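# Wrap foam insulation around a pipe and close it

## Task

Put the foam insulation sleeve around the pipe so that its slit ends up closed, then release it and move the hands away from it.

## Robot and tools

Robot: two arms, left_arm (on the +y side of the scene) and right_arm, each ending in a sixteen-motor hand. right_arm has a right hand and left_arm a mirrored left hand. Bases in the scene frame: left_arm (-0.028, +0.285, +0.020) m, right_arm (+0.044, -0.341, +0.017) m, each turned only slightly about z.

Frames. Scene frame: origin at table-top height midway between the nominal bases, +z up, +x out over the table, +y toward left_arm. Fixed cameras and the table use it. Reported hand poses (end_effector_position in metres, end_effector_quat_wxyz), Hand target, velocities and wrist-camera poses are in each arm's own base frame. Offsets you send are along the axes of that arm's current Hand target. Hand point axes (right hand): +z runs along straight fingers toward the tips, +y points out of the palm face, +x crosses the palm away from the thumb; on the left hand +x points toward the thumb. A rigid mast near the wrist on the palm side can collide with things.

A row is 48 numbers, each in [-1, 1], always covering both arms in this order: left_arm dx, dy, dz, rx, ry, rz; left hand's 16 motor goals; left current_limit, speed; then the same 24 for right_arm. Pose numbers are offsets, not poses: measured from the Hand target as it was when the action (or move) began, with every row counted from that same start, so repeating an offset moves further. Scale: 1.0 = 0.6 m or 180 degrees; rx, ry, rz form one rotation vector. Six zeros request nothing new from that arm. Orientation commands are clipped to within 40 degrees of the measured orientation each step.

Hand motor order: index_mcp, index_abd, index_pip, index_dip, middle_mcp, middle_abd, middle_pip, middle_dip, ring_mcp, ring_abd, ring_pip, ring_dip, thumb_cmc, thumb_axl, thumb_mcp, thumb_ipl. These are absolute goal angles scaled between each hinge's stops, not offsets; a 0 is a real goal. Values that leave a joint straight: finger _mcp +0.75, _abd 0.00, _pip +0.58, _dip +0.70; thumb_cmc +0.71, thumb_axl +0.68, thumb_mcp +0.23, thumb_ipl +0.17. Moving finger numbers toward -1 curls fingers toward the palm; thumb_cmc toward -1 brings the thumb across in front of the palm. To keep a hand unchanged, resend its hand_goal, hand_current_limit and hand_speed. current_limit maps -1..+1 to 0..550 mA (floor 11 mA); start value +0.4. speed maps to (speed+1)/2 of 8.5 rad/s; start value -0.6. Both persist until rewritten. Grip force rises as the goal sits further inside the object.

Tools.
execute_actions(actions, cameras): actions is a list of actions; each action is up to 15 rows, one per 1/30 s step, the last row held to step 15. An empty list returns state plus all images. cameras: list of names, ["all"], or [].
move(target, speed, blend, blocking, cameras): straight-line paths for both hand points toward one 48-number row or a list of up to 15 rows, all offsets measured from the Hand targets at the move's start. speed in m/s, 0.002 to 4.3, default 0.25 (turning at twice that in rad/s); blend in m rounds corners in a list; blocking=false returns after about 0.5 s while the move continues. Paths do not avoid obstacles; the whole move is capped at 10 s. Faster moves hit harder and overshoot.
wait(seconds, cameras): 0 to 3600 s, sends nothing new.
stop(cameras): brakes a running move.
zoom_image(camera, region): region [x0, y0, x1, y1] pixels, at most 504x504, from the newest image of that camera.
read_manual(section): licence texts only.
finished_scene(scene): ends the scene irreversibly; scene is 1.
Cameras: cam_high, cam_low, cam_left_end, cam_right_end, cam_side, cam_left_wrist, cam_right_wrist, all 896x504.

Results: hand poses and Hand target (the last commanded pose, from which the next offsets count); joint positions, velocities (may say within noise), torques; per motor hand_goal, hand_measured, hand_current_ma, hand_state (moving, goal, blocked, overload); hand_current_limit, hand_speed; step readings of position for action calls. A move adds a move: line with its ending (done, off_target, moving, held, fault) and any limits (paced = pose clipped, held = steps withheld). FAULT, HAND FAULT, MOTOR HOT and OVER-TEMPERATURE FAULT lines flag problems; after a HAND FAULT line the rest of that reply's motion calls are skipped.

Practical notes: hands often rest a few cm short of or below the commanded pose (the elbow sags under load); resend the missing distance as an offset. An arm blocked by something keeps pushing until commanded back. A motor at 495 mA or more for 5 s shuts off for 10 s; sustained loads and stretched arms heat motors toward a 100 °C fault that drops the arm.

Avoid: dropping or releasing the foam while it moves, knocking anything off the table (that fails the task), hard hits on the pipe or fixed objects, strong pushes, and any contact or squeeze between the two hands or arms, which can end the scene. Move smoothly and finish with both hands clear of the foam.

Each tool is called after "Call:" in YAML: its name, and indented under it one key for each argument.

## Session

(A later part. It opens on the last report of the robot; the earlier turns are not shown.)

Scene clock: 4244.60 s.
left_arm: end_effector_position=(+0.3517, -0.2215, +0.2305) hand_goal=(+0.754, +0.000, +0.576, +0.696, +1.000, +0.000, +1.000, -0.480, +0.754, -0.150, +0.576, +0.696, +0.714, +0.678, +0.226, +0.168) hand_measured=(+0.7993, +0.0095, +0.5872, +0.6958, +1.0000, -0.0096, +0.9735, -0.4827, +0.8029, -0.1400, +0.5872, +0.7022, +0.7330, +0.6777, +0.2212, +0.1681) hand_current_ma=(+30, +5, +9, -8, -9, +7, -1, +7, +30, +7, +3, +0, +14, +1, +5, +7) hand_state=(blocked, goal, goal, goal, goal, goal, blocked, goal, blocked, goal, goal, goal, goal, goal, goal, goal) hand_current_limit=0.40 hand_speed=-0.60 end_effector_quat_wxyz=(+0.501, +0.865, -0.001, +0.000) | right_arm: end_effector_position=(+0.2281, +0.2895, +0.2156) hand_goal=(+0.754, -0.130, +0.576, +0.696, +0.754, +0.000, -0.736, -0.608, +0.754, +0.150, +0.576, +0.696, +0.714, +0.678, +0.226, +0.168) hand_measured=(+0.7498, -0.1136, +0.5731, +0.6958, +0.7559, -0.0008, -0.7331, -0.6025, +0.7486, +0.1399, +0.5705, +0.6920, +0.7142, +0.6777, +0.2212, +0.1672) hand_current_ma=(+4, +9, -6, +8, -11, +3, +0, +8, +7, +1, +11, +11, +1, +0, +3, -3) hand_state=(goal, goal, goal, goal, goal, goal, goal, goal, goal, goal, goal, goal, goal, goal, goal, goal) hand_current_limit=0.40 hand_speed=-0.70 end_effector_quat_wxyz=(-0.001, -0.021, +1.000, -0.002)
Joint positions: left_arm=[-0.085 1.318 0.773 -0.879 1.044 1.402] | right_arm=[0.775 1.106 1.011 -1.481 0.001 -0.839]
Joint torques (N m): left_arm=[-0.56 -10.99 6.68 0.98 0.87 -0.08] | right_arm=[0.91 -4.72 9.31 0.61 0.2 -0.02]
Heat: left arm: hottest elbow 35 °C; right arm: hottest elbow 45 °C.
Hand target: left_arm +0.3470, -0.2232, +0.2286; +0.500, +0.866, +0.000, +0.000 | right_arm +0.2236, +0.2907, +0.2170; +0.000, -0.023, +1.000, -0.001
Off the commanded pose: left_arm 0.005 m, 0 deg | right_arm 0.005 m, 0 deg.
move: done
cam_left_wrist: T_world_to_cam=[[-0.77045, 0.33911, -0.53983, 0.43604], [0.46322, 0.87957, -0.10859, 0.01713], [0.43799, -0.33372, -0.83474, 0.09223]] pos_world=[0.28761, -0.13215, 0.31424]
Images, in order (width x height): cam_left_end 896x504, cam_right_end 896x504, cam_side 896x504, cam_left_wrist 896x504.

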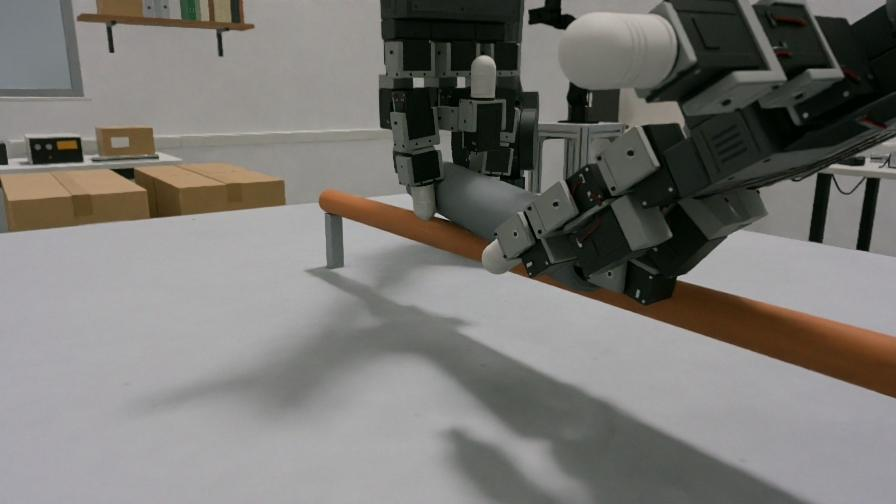

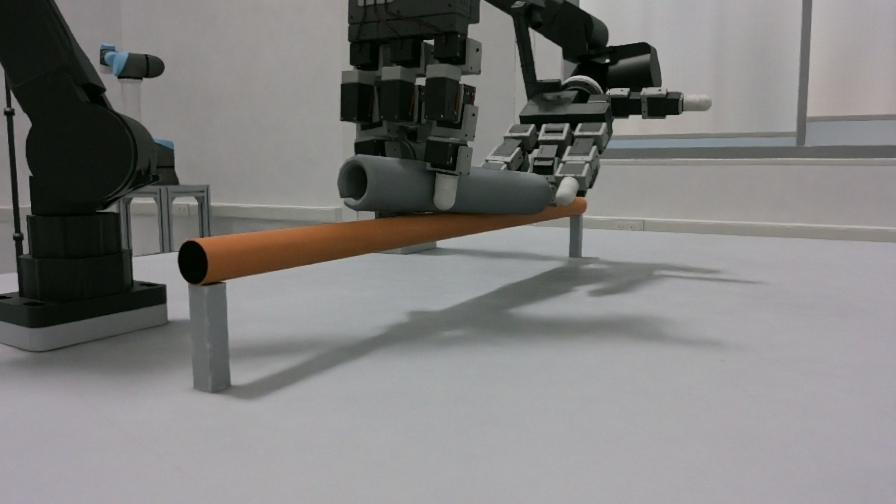

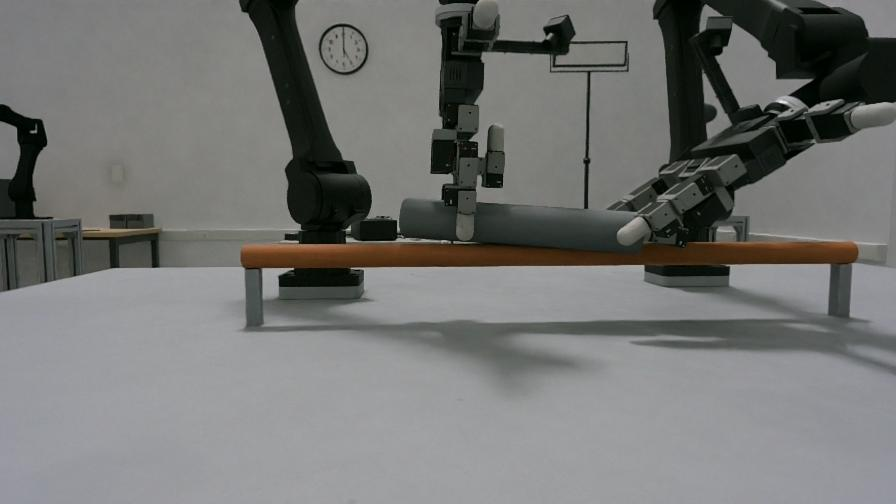

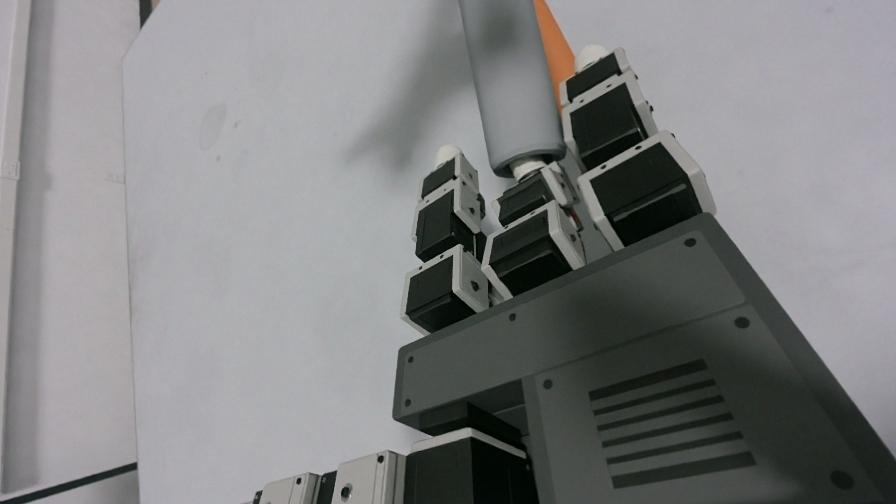

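Call:
move:
  target: [0,0,0,0,0,0,0.754,-0.28,0.576,0.696,1,0,1,-0.48,0.754,0.12,0.576,0.696,0.714,0.678,0.226,0.168,0.2,-0.8, 0,0,0,0,0,0,0.754,-0.13,0.576,0.696,0.754,0,-0.737,-0.609,0.754,0.15,0.576,0.696,0.714,0.678,0.226,0.168,0.4,-0.7]
  speed: 0.06
  cameras: ["cam_left_end","cam_right_end","cam_left_wrist"]

Call:
zoom_image:
  camera: "cam_left_wrist"
  region: [400, 0, 660, 220]

Scene clock: 4267.27 s.
left_arm: end_effector_position=(+0.3517, -0.2215, +0.2305) hand_goal=(+0.754, -0.280, +0.576, +0.696, +1.000, +0.000, +1.000, -0.480, +0.754, +0.120, +0.576, +0.696, +0.714, +0.678, +0.226, +0.168) hand_measured=(+0.7993, -0.1517, +0.5859, +0.6958, +1.0000, -0.0110, +0.9747, -0.4827, +0.8029, +0.0227, +0.5872, +0.7022, +0.7343, +0.6767, +0.2212, +0.1681) hand_current_ma=(+29, +59, +14, -8, -8, +3, +0, +9, +26, -31, +7, -9, +14, +4, +3, +6) hand_state=(blocked, blocked, goal, goal, goal, goal, blocked, goal, blocked, blocked, goal, goal, goal, goal, goal, goal) hand_current_limit=0.20 hand_speed=-0.80 end_effector_quat_wxyz=(+0.501, +0.865, +0.000, +0.000) | right_arm: end_effector_position=(+0.2281, +0.2895, +0.2156) hand_goal=(+0.754, -0.130, +0.576, +0.696, +0.754, +0.000, -0.736, -0.608, +0.754, +0.150, +0.576, +0.696, +0.714, +0.678, +0.226, +0.168) hand_measured=(+0.7486, -0.1136, +0.5718, +0.6958, +0.7583, -0.0008, -0.7318, -0.6025, +0.7486, +0.1399, +0.5705, +0.6920, +0.7154, +0.6777, +0.2222, +0.1681) hand_current_ma=(+1, +14, -5, +5, -7, +5, +0, +6, +9, +1, +8, +10, +0, +1, +1, -6) hand_state=(goal, goal, goal, goal, goal, goal, goal, goal, goal, goal, goal, goal, goal, goal, goal, goal) hand_current_limit=0.40 hand_speed=-0.70 end_effector_quat_wxyz=(-0.001, -0.021, +1.000, -0.002)
Joint positions: left_arm=[-0.085 1.318 0.773 -0.879 1.044 1.401] | right_arm=[0.775 1.106 1.011 -1.481 0.001 -0.839]
Joint torques (N m): left_arm=[-0.44 -10.81 6.67 0.99 0.88 -0.11] | right_arm=[1.03 -4.84 9.31 0.61 0.21 -0.01]
Heat: left arm: hottest elbow 35 °C; right arm: hottest elbow 45 °C.
Hand target: left_arm +0.3471, -0.2231, +0.2286; +0.500, +0.866, +0.000, +0.000 | right_arm +0.2236, +0.2907, +0.2170; +0.000, -0.023, +1.000, -0.001
Off the commanded pose: left_arm 0.005 m, 0 deg | right_arm 0.005 m, 0 deg.
move: done
cam_left_wrist: T_world_to_cam=[[-0.77095, 0.33882, -0.53929, 0.43605], [0.46285, 0.87971, -0.10897, 0.01733], [0.4375, -0.33363, -0.83504, 0.09244]] pos_world=[0.28771, -0.13215, 0.31424]

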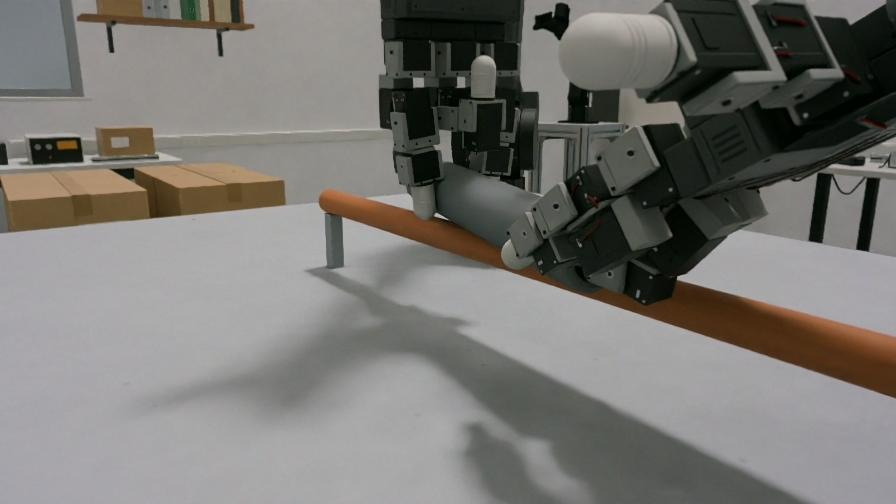

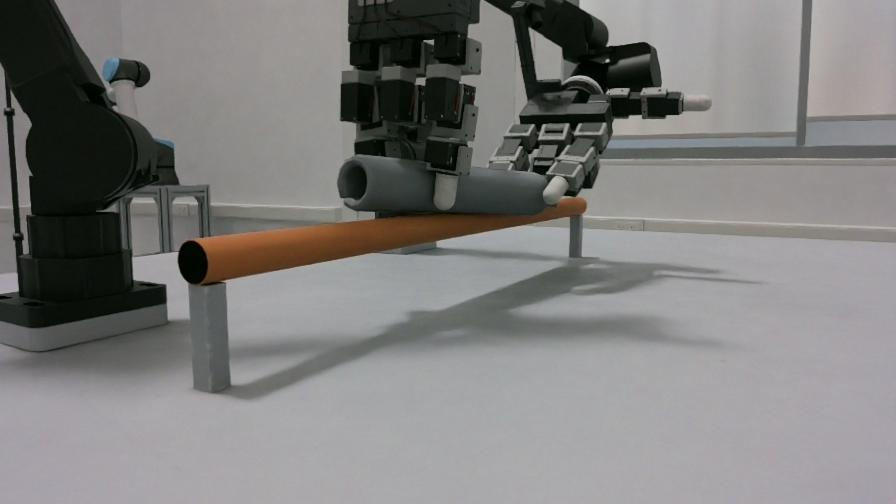

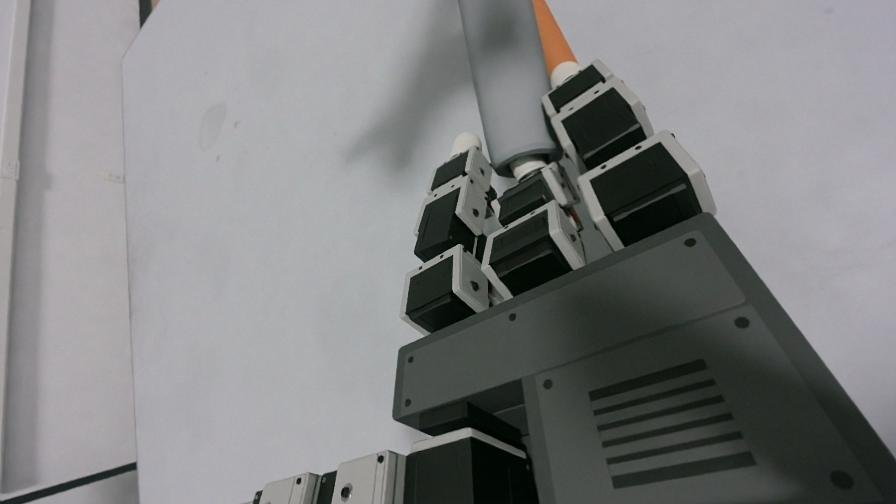

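Scaled by 1.938 from the camera's image (finer frame: 1280x720).

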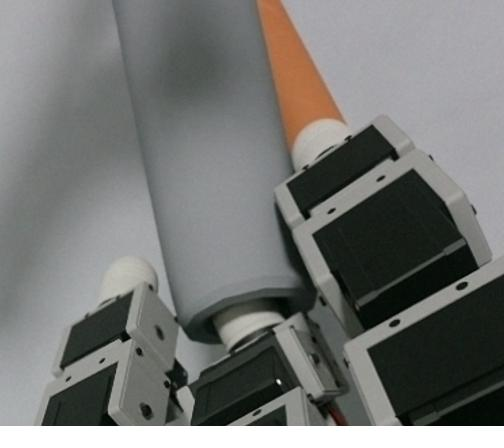

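Call:
move:
  target:
    - [0,0,0,0,0,0,0.754,-0.28,0.576,0.696,1,0,1,-0.48,0.754,0.12,0.576,0.696,0.714,0.678,0.226,0.168,0.2,-0.8, 0,0,0,0,0,0,0.754,0,0.576,0.696,0.754,0,-0.737,-0.609,0.754,0,0.576,0.696,0.714,0.678,0.226,0.168,0.4,-0.7]
    - [0,0,0,0,0,0,0.754,-0.28,0.576,0.696,1,0,1,-0.48,0.754,0.12,0.576,0.696,0.714,0.678,0.226,0.168,0.2,-0.8, 0,0,-0.07,0,0,0,0.754,0,0.576,0.696,0.754,0,-0.737,-0.609,0.754,0,0.576,0.696,0.714,0.678,0.226,0.168,0.4,-0.7]
    - [0,0,0,0,0,0,0.754,-0.28,0.576,0.696,1,0,1,-0.48,0.754,0.12,0.576,0.696,0.714,0.678,0.226,0.168,0.2,-0.8, -0.0611,0.1529,-0.07,0,0,0,0.754,0,0.576,0.696,0.754,0,-0.737,-0.609,0.754,0,0.576,0.696,0.714,0.678,0.226,0.168,0.4,-0.7]
  speed: 0.08
  cameras: ["cam_left_end","cam_right_end","cam_side","cam_high"]

Scene clock: 4284.83 s.
left_arm: end_effector_position=(+0.3518, -0.2215, +0.2305) hand_goal=(+0.754, -0.280, +0.576, +0.696, +1.000, +0.000, +1.000, -0.480, +0.754, +0.120, +0.576, +0.696, +0.714, +0.678, +0.226, +0.168) hand_measured=(+0.7824, -0.1795, +0.5795, +0.6958, +0.9995, -0.0110, +0.9747, -0.4738, +0.8041, +0.0446, +0.5872, +0.7022, +0.7330, +0.6767, +0.2212, +0.1672) hand_current_ma=(+15, +37, +9, -6, -3, +4, -2, +9, +28, -20, +7, -9, +11, +4, +0, +13) hand_state=(blocked, blocked, goal, goal, goal, goal, blocked, goal, blocked, blocked, goal, goal, goal, goal, goal, goal) hand_current_limit=0.20 hand_speed=-0.80 end_effector_quat_wxyz=(+0.501, +0.865, +0.000, +0.000) | right_arm: end_effector_position=(+0.2496, +0.3676, +0.2429) hand_goal=(+0.754, +0.000, +0.576, +0.696, +0.754, +0.000, -0.736, -0.608, +0.754, +0.000, +0.576, +0.696, +0.714, +0.678, +0.226, +0.168) hand_measured=(+0.7474, +0.0036, +0.5731, +0.6958, +0.7571, -0.0008, -0.7318, -0.6025, +0.7486, +0.0065, +0.5705, +0.6920, +0.7154, +0.6777, +0.2212, +0.1681) hand_current_ma=(-1, +9, -4, +5, -9, +3, +1, +10, +9, +7, +12, +10, +1, +1, +2, -5) hand_state=(goal, goal, goal, goal, goal, goal, goal, goal, goal, goal, goal, goal, goal, goal, goal, goal) hand_current_limit=0.40 hand_speed=-0.70 end_effector_quat_wxyz=(-0.013, -0.022, +1.000, -0.016)
Joint positions: left_arm=[-0.085 1.318 0.773 -0.879 1.043 1.401] | right_arm=[0.887 1.318 1.264 -1.558 0.001 -0.727]
Joint torques (N m): left_arm=[-0.38 -11.05 6.64 0.96 0.91 -0.1] | right_arm=[0.97 -6.01 13.05 0.92 0.19 0.01]
Heat: left arm: hottest elbow 35 °C; right arm: hottest elbow 45 °C.
Hand target: left_arm +0.3471, -0.2231, +0.2287; +0.500, +0.866, +0.000, +0.000 | right_arm +0.2560, +0.3840, +0.2588; +0.000, -0.023, +1.000, -0.001
Off the commanded pose: left_arm 0.005 m, 0 deg | right_arm 0.024 m, 2 deg.
move: off_target (right_arm)
Images, in order (width x height): cam_high 896x504, cam_left_end 896x504, cam_right_end 896x504, cam_side 896x504.

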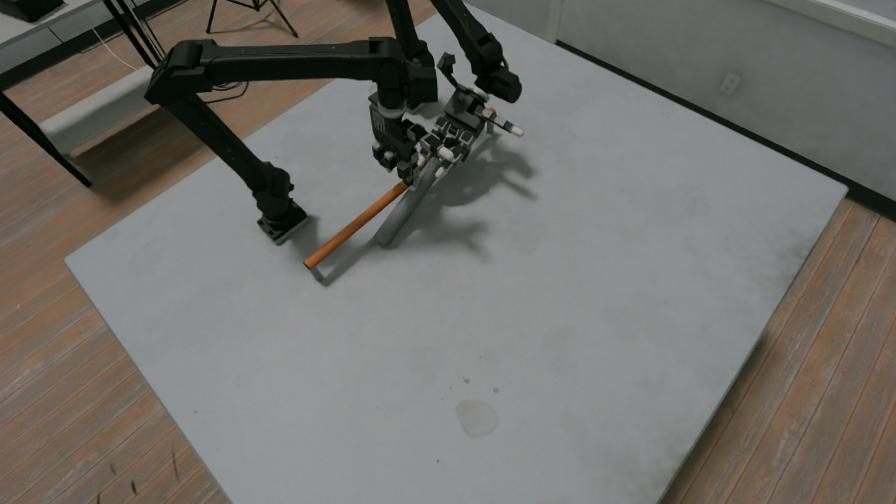

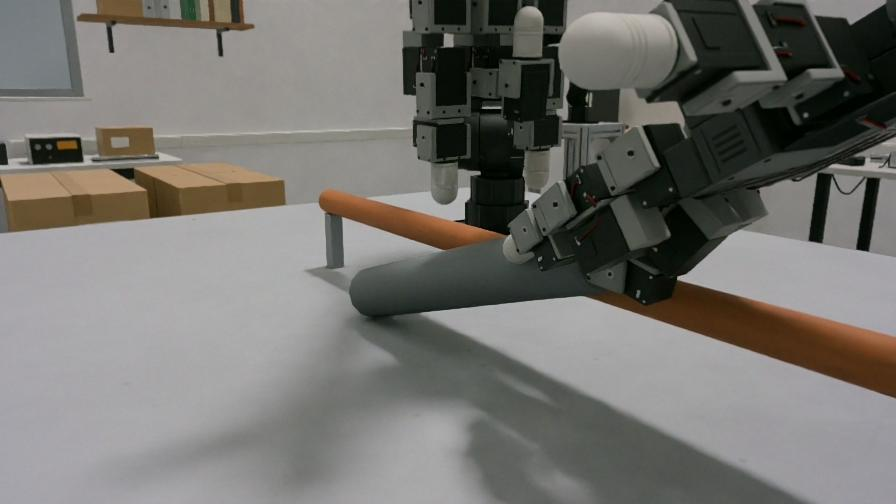

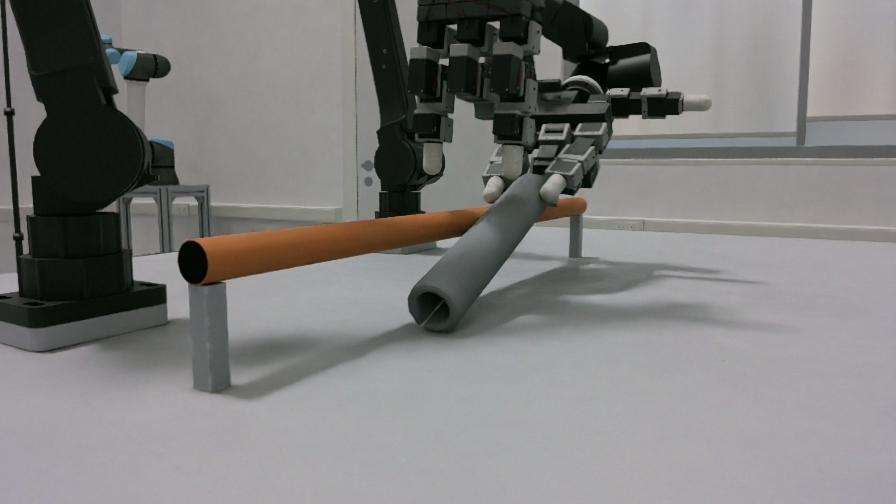

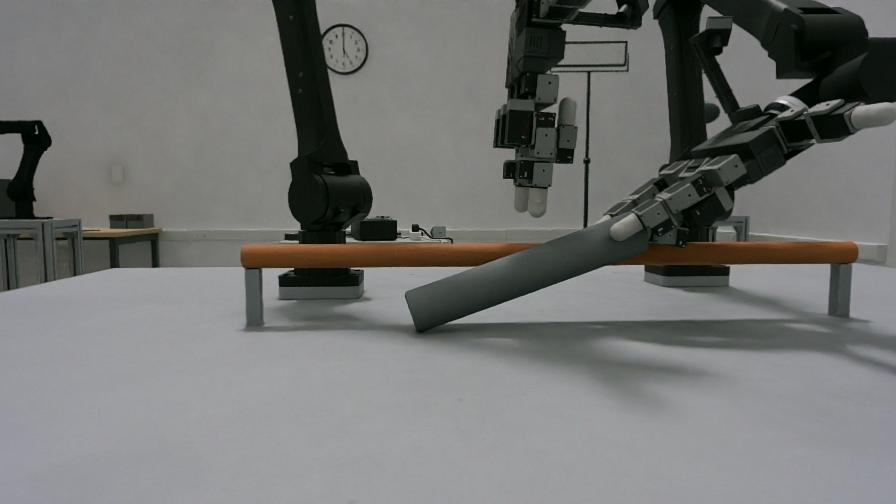

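Call:
move:
  target:
    - [0,0,0,0,0,0,0.754,-0.28,0.576,0.696,1,0,1,-0.48,0.754,0.12,0.576,0.696,0.714,0.678,0.226,0.168,0.3,-0.8, 0,0,-0.0833,0,0,0,0.754,0,0.576,0.696,0.754,0,-0.737,-0.609,0.754,0,0.576,0.696,0.714,0.678,0.226,0.168,0.4,-0.7]
    - [0.05,0.0866,-0.05,0,0,0,0.754,-0.28,0.576,0.696,1,0,1,-0.3,0.754,0.12,0.576,0.696,0.714,0.678,0.226,0.168,0.3,-0.8, -0.0866,-0.004,-0.0833,0,0,0,0.754,0,0.576,0.696,0.754,0,-0.737,-0.609,0.754,0,0.576,0.696,0.714,0.678,0.226,0.168,0.4,-0.7]
  speed: 0.06
  cameras: ["cam_left_end","cam_right_end","cam_side","cam_left_wrist"]

Scene clock: 4310.47 s.
left_arm: end_effector_position=(+0.3674, -0.2229, +0.2710) hand_goal=(+0.754, -0.280, +0.576, +0.696, +1.000, +0.000, +1.000, -0.300, +0.754, +0.120, +0.576, +0.696, +0.714, +0.678, +0.226, +0.168) hand_measured=(+0.7752, -0.2396, +0.5859, +0.6945, +1.0000, -0.0110, +0.9747, -0.3031, +0.8029, +0.0944, +0.5872, +0.7022, +0.7330, +0.6767, +0.2212, +0.1681) hand_current_ma=(+14, +16, +18, -10, -5, +6, +0, +3, +26, -1, -5, -7, +10, -2, +4, +4) hand_state=(blocked, blocked, goal, goal, goal, goal, blocked, goal, blocked, blocked, goal, goal, goal, goal, goal, goal) hand_current_limit=0.30 hand_speed=-0.80 end_effector_quat_wxyz=(+0.500, +0.866, +0.009, -0.016) | right_arm: end_effector_position=(+0.2963, +0.3799, +0.2952) hand_goal=(+0.754, +0.000, +0.576, +0.696, +0.754, +0.000, -0.736, -0.608, +0.754, +0.000, +0.576, +0.696, +0.714, +0.678, +0.226, +0.168) hand_measured=(+0.7474, +0.0021, +0.5731, +0.6958, +0.7559, -0.0023, -0.7318, -0.6025, +0.7486, +0.0051, +0.5693, +0.6920, +0.7142, +0.6767, +0.2222, +0.1681) hand_current_ma=(+0, +9, -6, +11, -10, +5, +9, +5, +7, +5, +9, +13, -1, -1, -1, -6) hand_state=(goal, goal, goal, goal, goal, goal, goal, goal, goal, goal, goal, goal, goal, goal, goal, goal) hand_current_limit=0.40 hand_speed=-0.70 end_effector_quat_wxyz=(-0.007, -0.024, +1.000, -0.008)
Joint positions: left_arm=[-0.085 1.309 0.89 -1.042 1.043 1.401] | right_arm=[0.815 1.412 1.489 -1.67 0.001 -0.803]
Joint torques (N m): left_arm=[0.09 -10.46 11.84 -0.06 0.97 0.05] | right_arm=[-1.2 -7.41 13.23 0.25 0.22 -0.21]
Heat: left arm: hottest elbow 35 °C; right arm: hottest elbow 49 °C.
Hand target: left_arm +0.3771, -0.2231, +0.2886; +0.500, +0.866, +0.000, +0.000 | right_arm +0.3081, +0.3841, +0.3089; +0.000, -0.023, +1.000, -0.001
Off the commanded pose: left_arm 0.020 m, 2 deg | right_arm 0.018 m, 1 deg.
move: off_target (left_arm, right_arm); target 2's new numbers were sent with left_arm's hand 0.020 m and 2 deg from that target
cam_left_wrist: T_world_to_cam=[[-0.79031, 0.34066, -0.50928, 0.46985], [0.45835, 0.88029, -0.12245, 0.02112], [0.4066, -0.33021, -0.85184, 0.13567]] pos_world=[0.30648, -0.13385, 0.35744]

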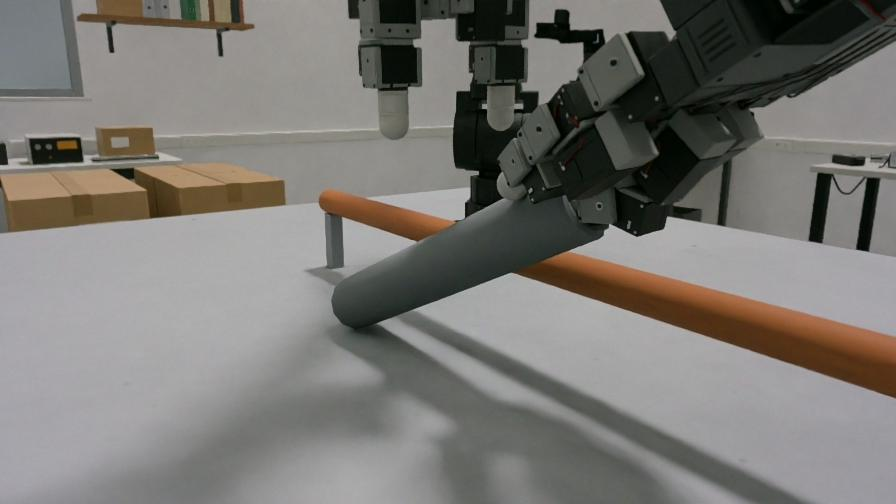

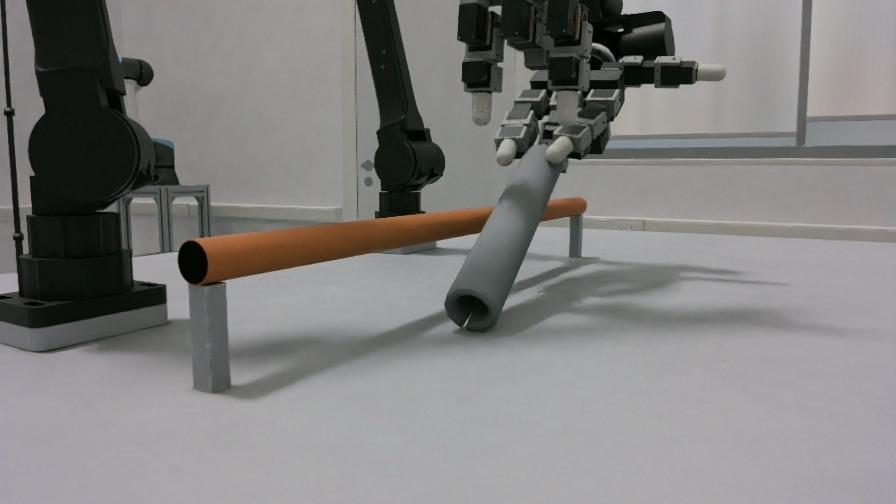

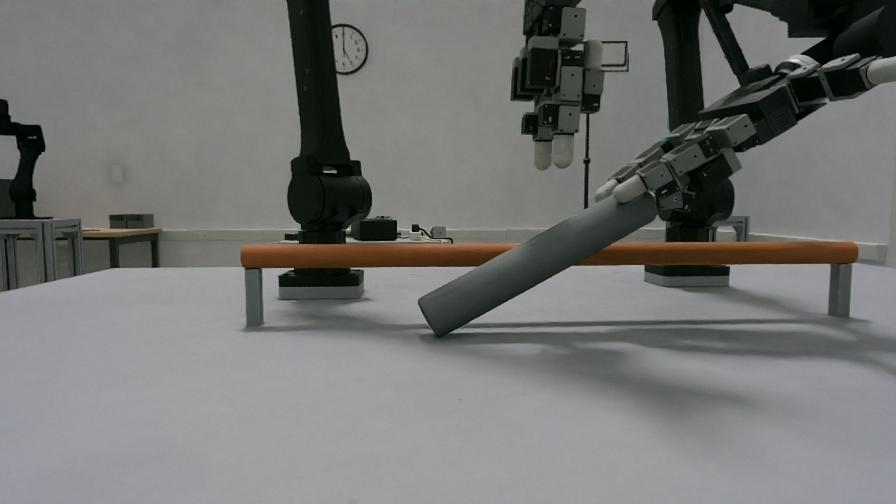

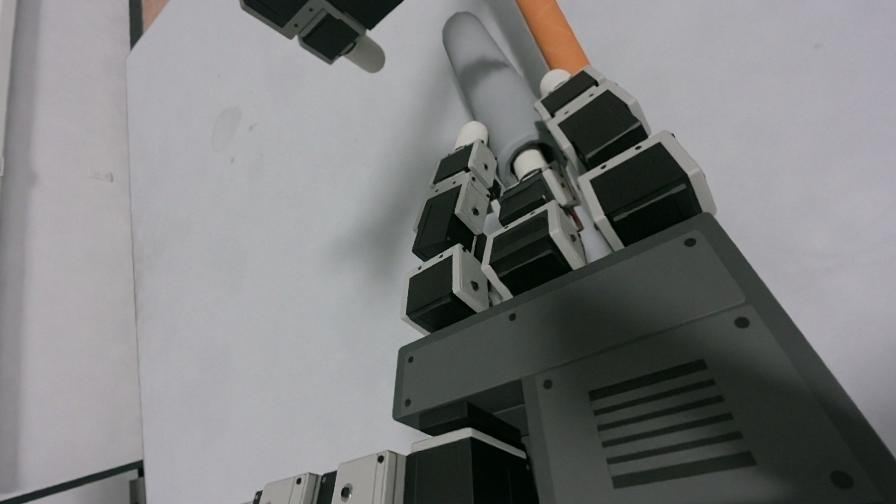

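Call:
zoom_image:
  camera: "cam_right_end"
  region: [400, 120, 620, 340]

Call:
zoom_image:
  camera: "cam_left_wrist"
  region: [400, 0, 660, 220]

Scaled by 2.291 from the camera's image (finer frame: 1280x720).

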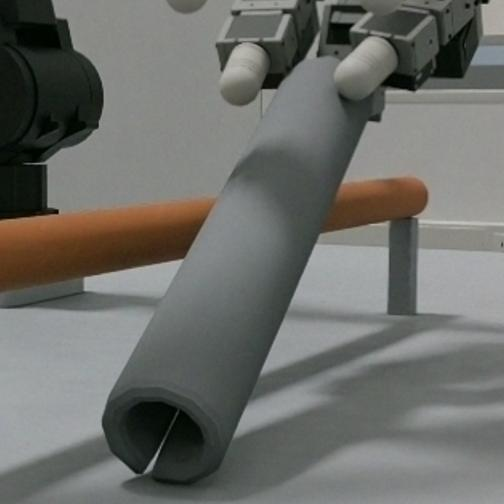

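Scaled by 1.938 from the camera's image (finer frame: 1280x720).

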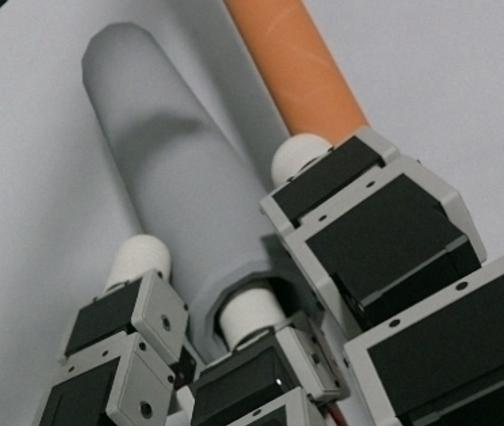

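Call:
move:
  target: [0,0,0,0,0,0,0.754,-0.28,0.576,0.696,1,0,1,-0.3,0.754,0.12,0.576,0.696,0.714,0.678,0.226,0.168,0.3,-0.8, 0.0018,-0.0035,0.163,0,0,0,0.754,0,0.576,0.696,0.754,0,-0.737,-0.609,0.754,0.03,0.576,0.696,0.714,0.678,0.226,0.168,0.4,-0.7]
  speed: 0.06
  cameras: ["cam_left_end","cam_right_end","cam_side","cam_left_wrist"]

Call:
zoom_image:
  camera: "cam_right_end"
  region: [400, 80, 620, 300]

Scene clock: 4329.97 s.
left_arm: end_effector_position=(+0.3674, -0.2229, +0.2710) hand_goal=(+0.754, -0.280, +0.576, +0.696, +1.000, +0.000, +1.000, -0.300, +0.754, +0.120, +0.576, +0.696, +0.714, +0.678, +0.226, +0.168) hand_measured=(+0.7740, -0.2396, +0.5859, +0.6945, +1.0000, -0.0110, +0.9747, -0.3031, +0.8029, +0.0944, +0.5872, +0.7022, +0.7330, +0.6767, +0.2212, +0.1681) hand_current_ma=(+13, +15, +13, -3, -5, +5, -3, +6, +27, +1, +1, -9, +11, +1, +6, +10) hand_state=(blocked, blocked, goal, goal, goal, goal, blocked, goal, blocked, blocked, goal, goal, goal, goal, goal, goal) hand_current_limit=0.30 hand_speed=-0.80 end_effector_quat_wxyz=(+0.500, +0.866, +0.009, -0.016) | right_arm: end_effector_position=(+0.3001, +0.3834, +0.2181) hand_goal=(+0.754, +0.000, +0.576, +0.696, +0.754, +0.000, -0.736, -0.608, +0.754, +0.030, +0.576, +0.696, +0.714, +0.678, +0.226, +0.168) hand_measured=(+0.7474, +0.0036, +0.5718, +0.6958, +0.7559, -0.0008, -0.7318, -0.6025, +0.7474, +0.0227, +0.5693, +0.6920, +0.7142, +0.6767, +0.2212, +0.1672) hand_current_ma=(-2, +8, -8, +8, -11, +5, +3, +8, +3, +2, +7, +12, +3, -1, -2, -8) hand_state=(goal, goal, goal, goal, goal, goal, goal, goal, goal, goal, goal, goal, goal, goal, goal, goal) hand_current_limit=0.40 hand_speed=-0.70 end_effector_quat_wxyz=(+0.002, -0.025, +1.000, +0.001)
Joint positions: left_arm=[-0.085 1.309 0.89 -1.042 1.043 1.401] | right_arm=[0.814 1.414 1.283 -1.435 0.001 -0.806]
Joint torques (N m): left_arm=[0.26 -10.46 11.84 -0.03 0.97 0.07] | right_arm=[-1.38 -7.41 9.32 1.16 0.2 -0.22]
Motor temperatures (°C): left_arm=[25 34 37 23 27 22] | right_arm=[23 28 51 25 23 22]
Heat: left arm: hottest elbow 37 °C; right arm: hottest elbow 51 °C.
Hand target: left_arm +0.3771, -0.2231, +0.2886; +0.500, +0.866, +0.000, +0.000 | right_arm +0.3071, +0.3817, +0.2109; +0.000, -0.023, +1.000, -0.001
Off the commanded pose: left_arm 0.020 m, 2 deg | right_arm 0.010 m, 0 deg.
move: done
cam_left_wrist: T_world_to_cam=[[-0.79031, 0.34066, -0.50928, 0.46985], [0.45835, 0.88029, -0.12245, 0.02112], [0.4066, -0.33021, -0.85184, 0.13567]] pos_world=[0.30648, -0.13385, 0.35744]

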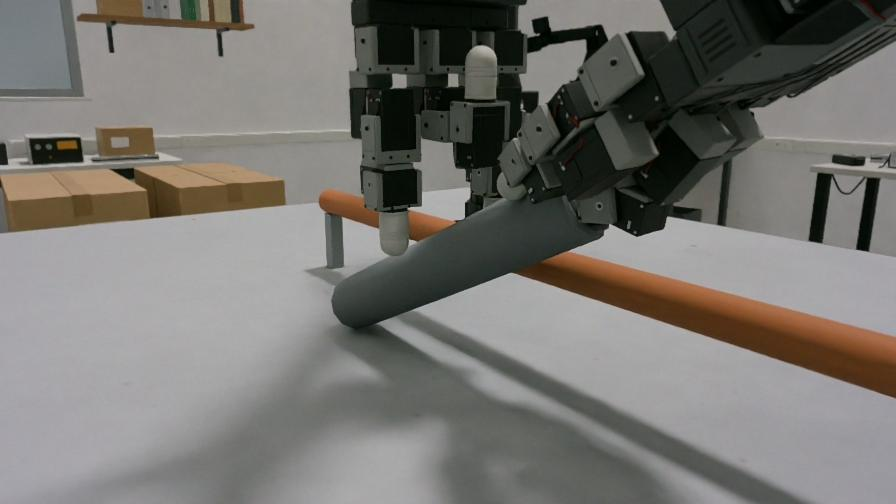

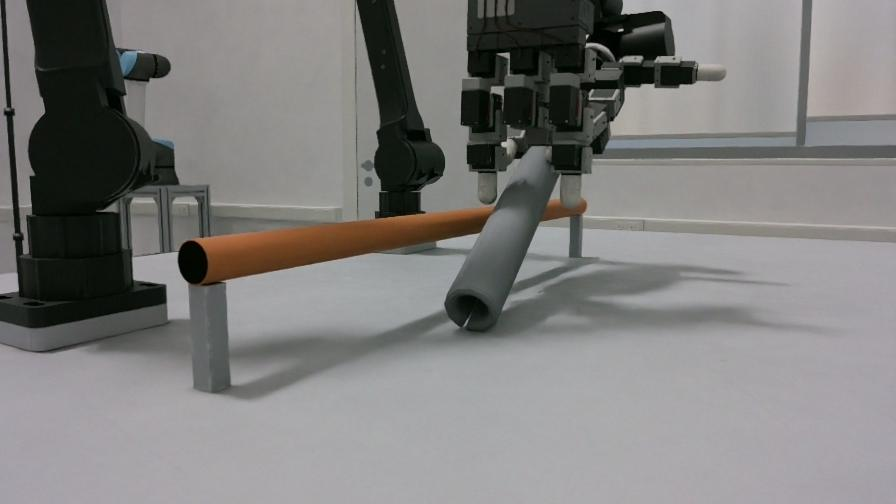

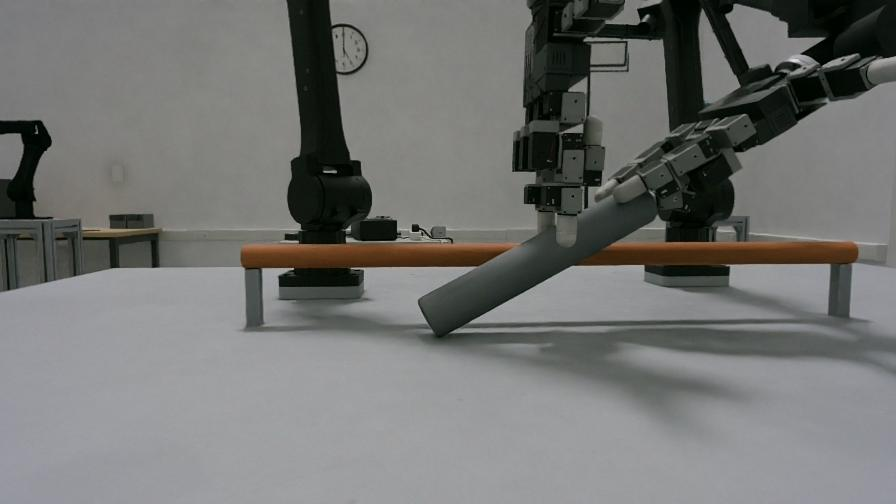

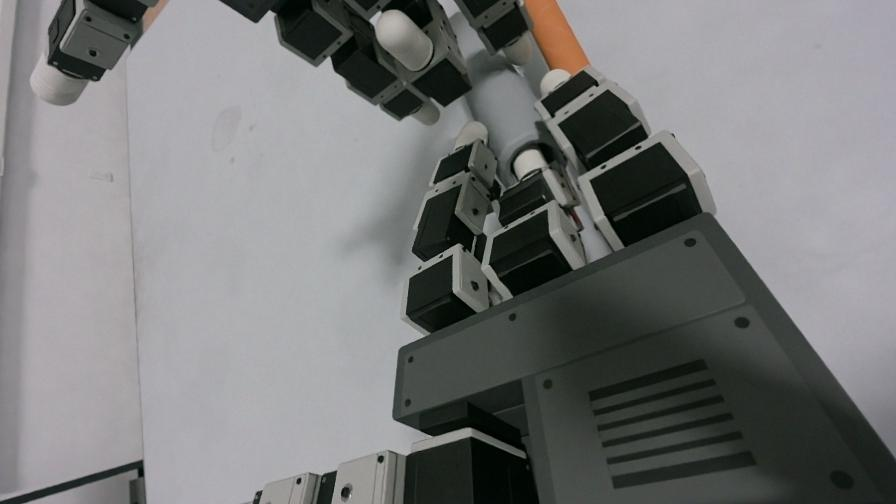

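Scaled by 2.291 from the camera's image (finer frame: 1280x720).

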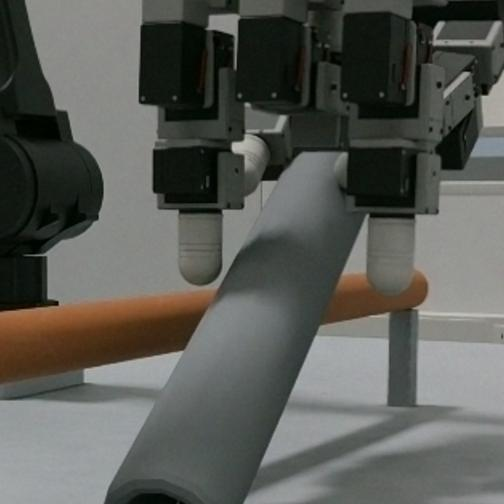

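Call:
move:
  target:
    - [0,0,0,0,0,0,0.754,-0.28,0.576,0.696,1,0,1,-0.3,0.754,0.12,0.576,0.696,0.714,0.678,0.226,0.168,0.3,-0.8, -0.0215,-0.001,0.0135,0,0,0,0.754,0,0.576,0.696,0.754,0,-0.737,-0.609,0.754,0.0,0.576,0.696,0.714,0.678,0.226,0.168,0.4,-0.7]
    - [0,0,0,0,0,0,0.754,-0.28,0.576,0.696,1,0,1,-0.3,0.754,0.12,0.576,0.696,0.714,0.678,0.226,0.168,0.3,-0.8, -0.0215,-0.001,0.0135,0,0,0,0.754,-0.32,0.576,0.696,0.754,0,-0.737,-0.609,0.754,0.32,0.576,0.696,0.714,0.678,0.226,0.168,0.4,-0.8]
  speed: 0.06
  cameras: ["cam_left_end","cam_right_end","cam_side","cam_left_wrist"]

Call:
zoom_image:
  camera: "cam_right_end"
  region: [400, 80, 620, 300]

Scene clock: 4336.87 s.
left_arm: end_effector_position=(+0.3674, -0.2229, +0.2710) hand_goal=(+0.754, -0.280, +0.576, +0.696, +1.000, +0.000, +1.000, -0.300, +0.754, +0.120, +0.576, +0.696, +0.714, +0.678, +0.226, +0.168) hand_measured=(+0.7728, -0.2396, +0.5770, +0.6881, +1.0000, -0.0125, +0.9747, -0.2993, +0.8029, +0.1018, +0.5872, +0.7022, +0.7330, +0.6767, +0.2212, +0.1681) hand_current_ma=(+16, +20, +12, -9, -11, +3, -6, +8, +28, +3, +4, -8, +14, +0, -1, +8) hand_state=(goal, blocked, goal, goal, goal, goal, blocked, goal, blocked, goal, goal, goal, goal, goal, goal, goal) hand_current_limit=0.30 hand_speed=-0.80 end_effector_quat_wxyz=(+0.500, +0.866, +0.009, -0.016) | right_arm: end_effector_position=(+0.3121, +0.3817, +0.2066) hand_goal=(+0.754, -0.320, +0.576, +0.696, +0.754, +0.000, -0.736, -0.608, +0.754, +0.320, +0.576, +0.696, +0.714, +0.678, +0.226, +0.168) hand_measured=(+0.7474, -0.1458, +0.5770, +0.7022, +0.7571, -0.0008, -0.7318, -0.6038, +0.7486, +0.1443, +0.5770, +0.7022, +0.7142, +0.6767, +0.2212, +0.1681) hand_current_ma=(+1, +133, -5, +8, -8, +6, +0, +8, +11, -127, +7, +8, +0, -3, +4, -4) hand_state=(goal, blocked, goal, goal, goal, goal, goal, goal, goal, blocked, goal, goal, goal, goal, goal, goal) hand_current_limit=0.40 hand_speed=-0.80 end_effector_quat_wxyz=(-0.001, -0.024, +1.000, -0.002)
Joint positions: left_arm=[-0.085 1.309 0.89 -1.042 1.043 1.401] | right_arm=[0.791 1.442 1.283 -1.416 0.001 -0.829]
Joint torques (N m): left_arm=[0.32 -10.52 11.79 -0.03 0.96 0.05] | right_arm=[-0.97 -7.77 9.8 1.21 0.21 -0.21]
Heat: left arm: hottest elbow 38 °C; right arm: hottest elbow 50 °C.
Hand target: left_arm +0.3771, -0.2231, +0.2886; +0.500, +0.866, +0.000, +0.000 | right_arm +0.3199, +0.3818, +0.2029; +0.000, -0.023, +1.000, -0.001
Off the commanded pose: left_arm 0.020 m, 2 deg | right_arm 0.009 m, 0 deg.
move: done
cam_left_wrist: T_world_to_cam=[[-0.79031, 0.34066, -0.50928, 0.46985], [0.45835, 0.88029, -0.12245, 0.02112], [0.4066, -0.33021, -0.85184, 0.13567]] pos_world=[0.30648, -0.13385, 0.35744]

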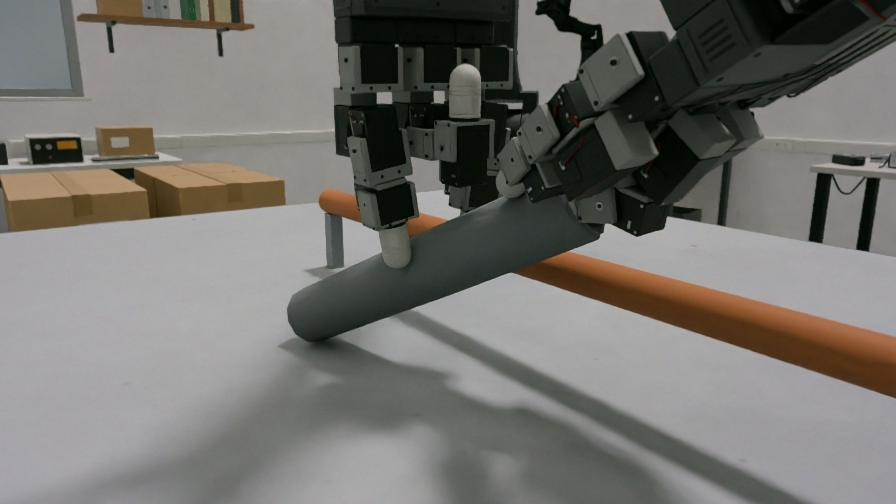

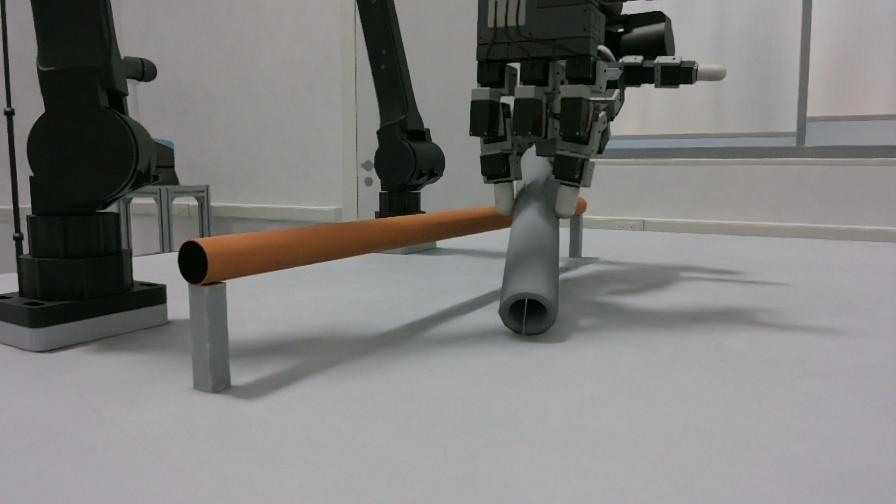

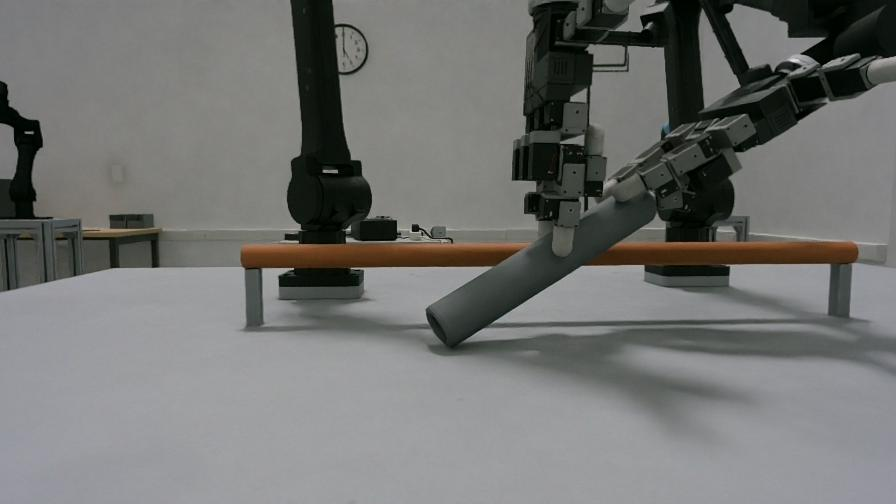

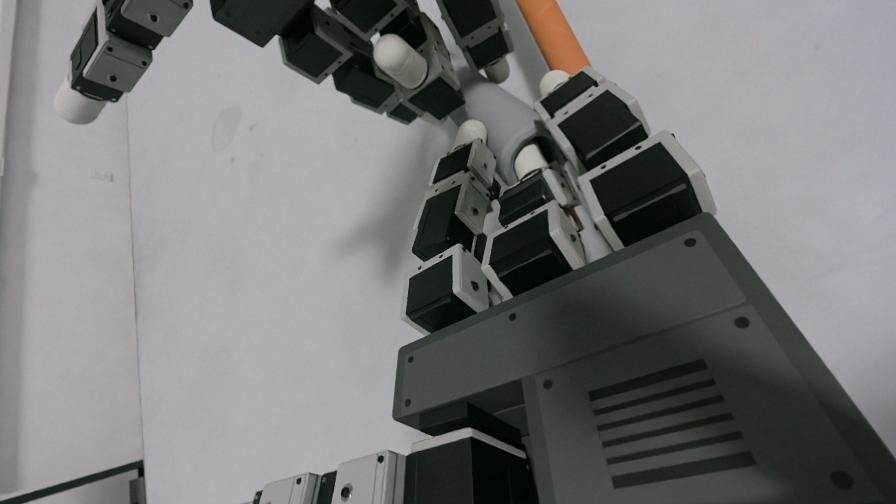

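Scaled by 2.291 from the camera's image (finer frame: 1280x720).

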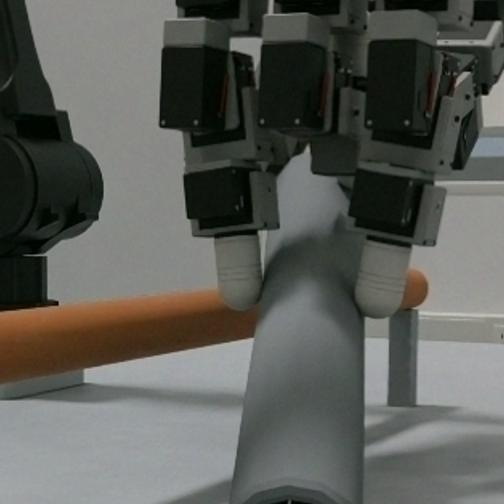

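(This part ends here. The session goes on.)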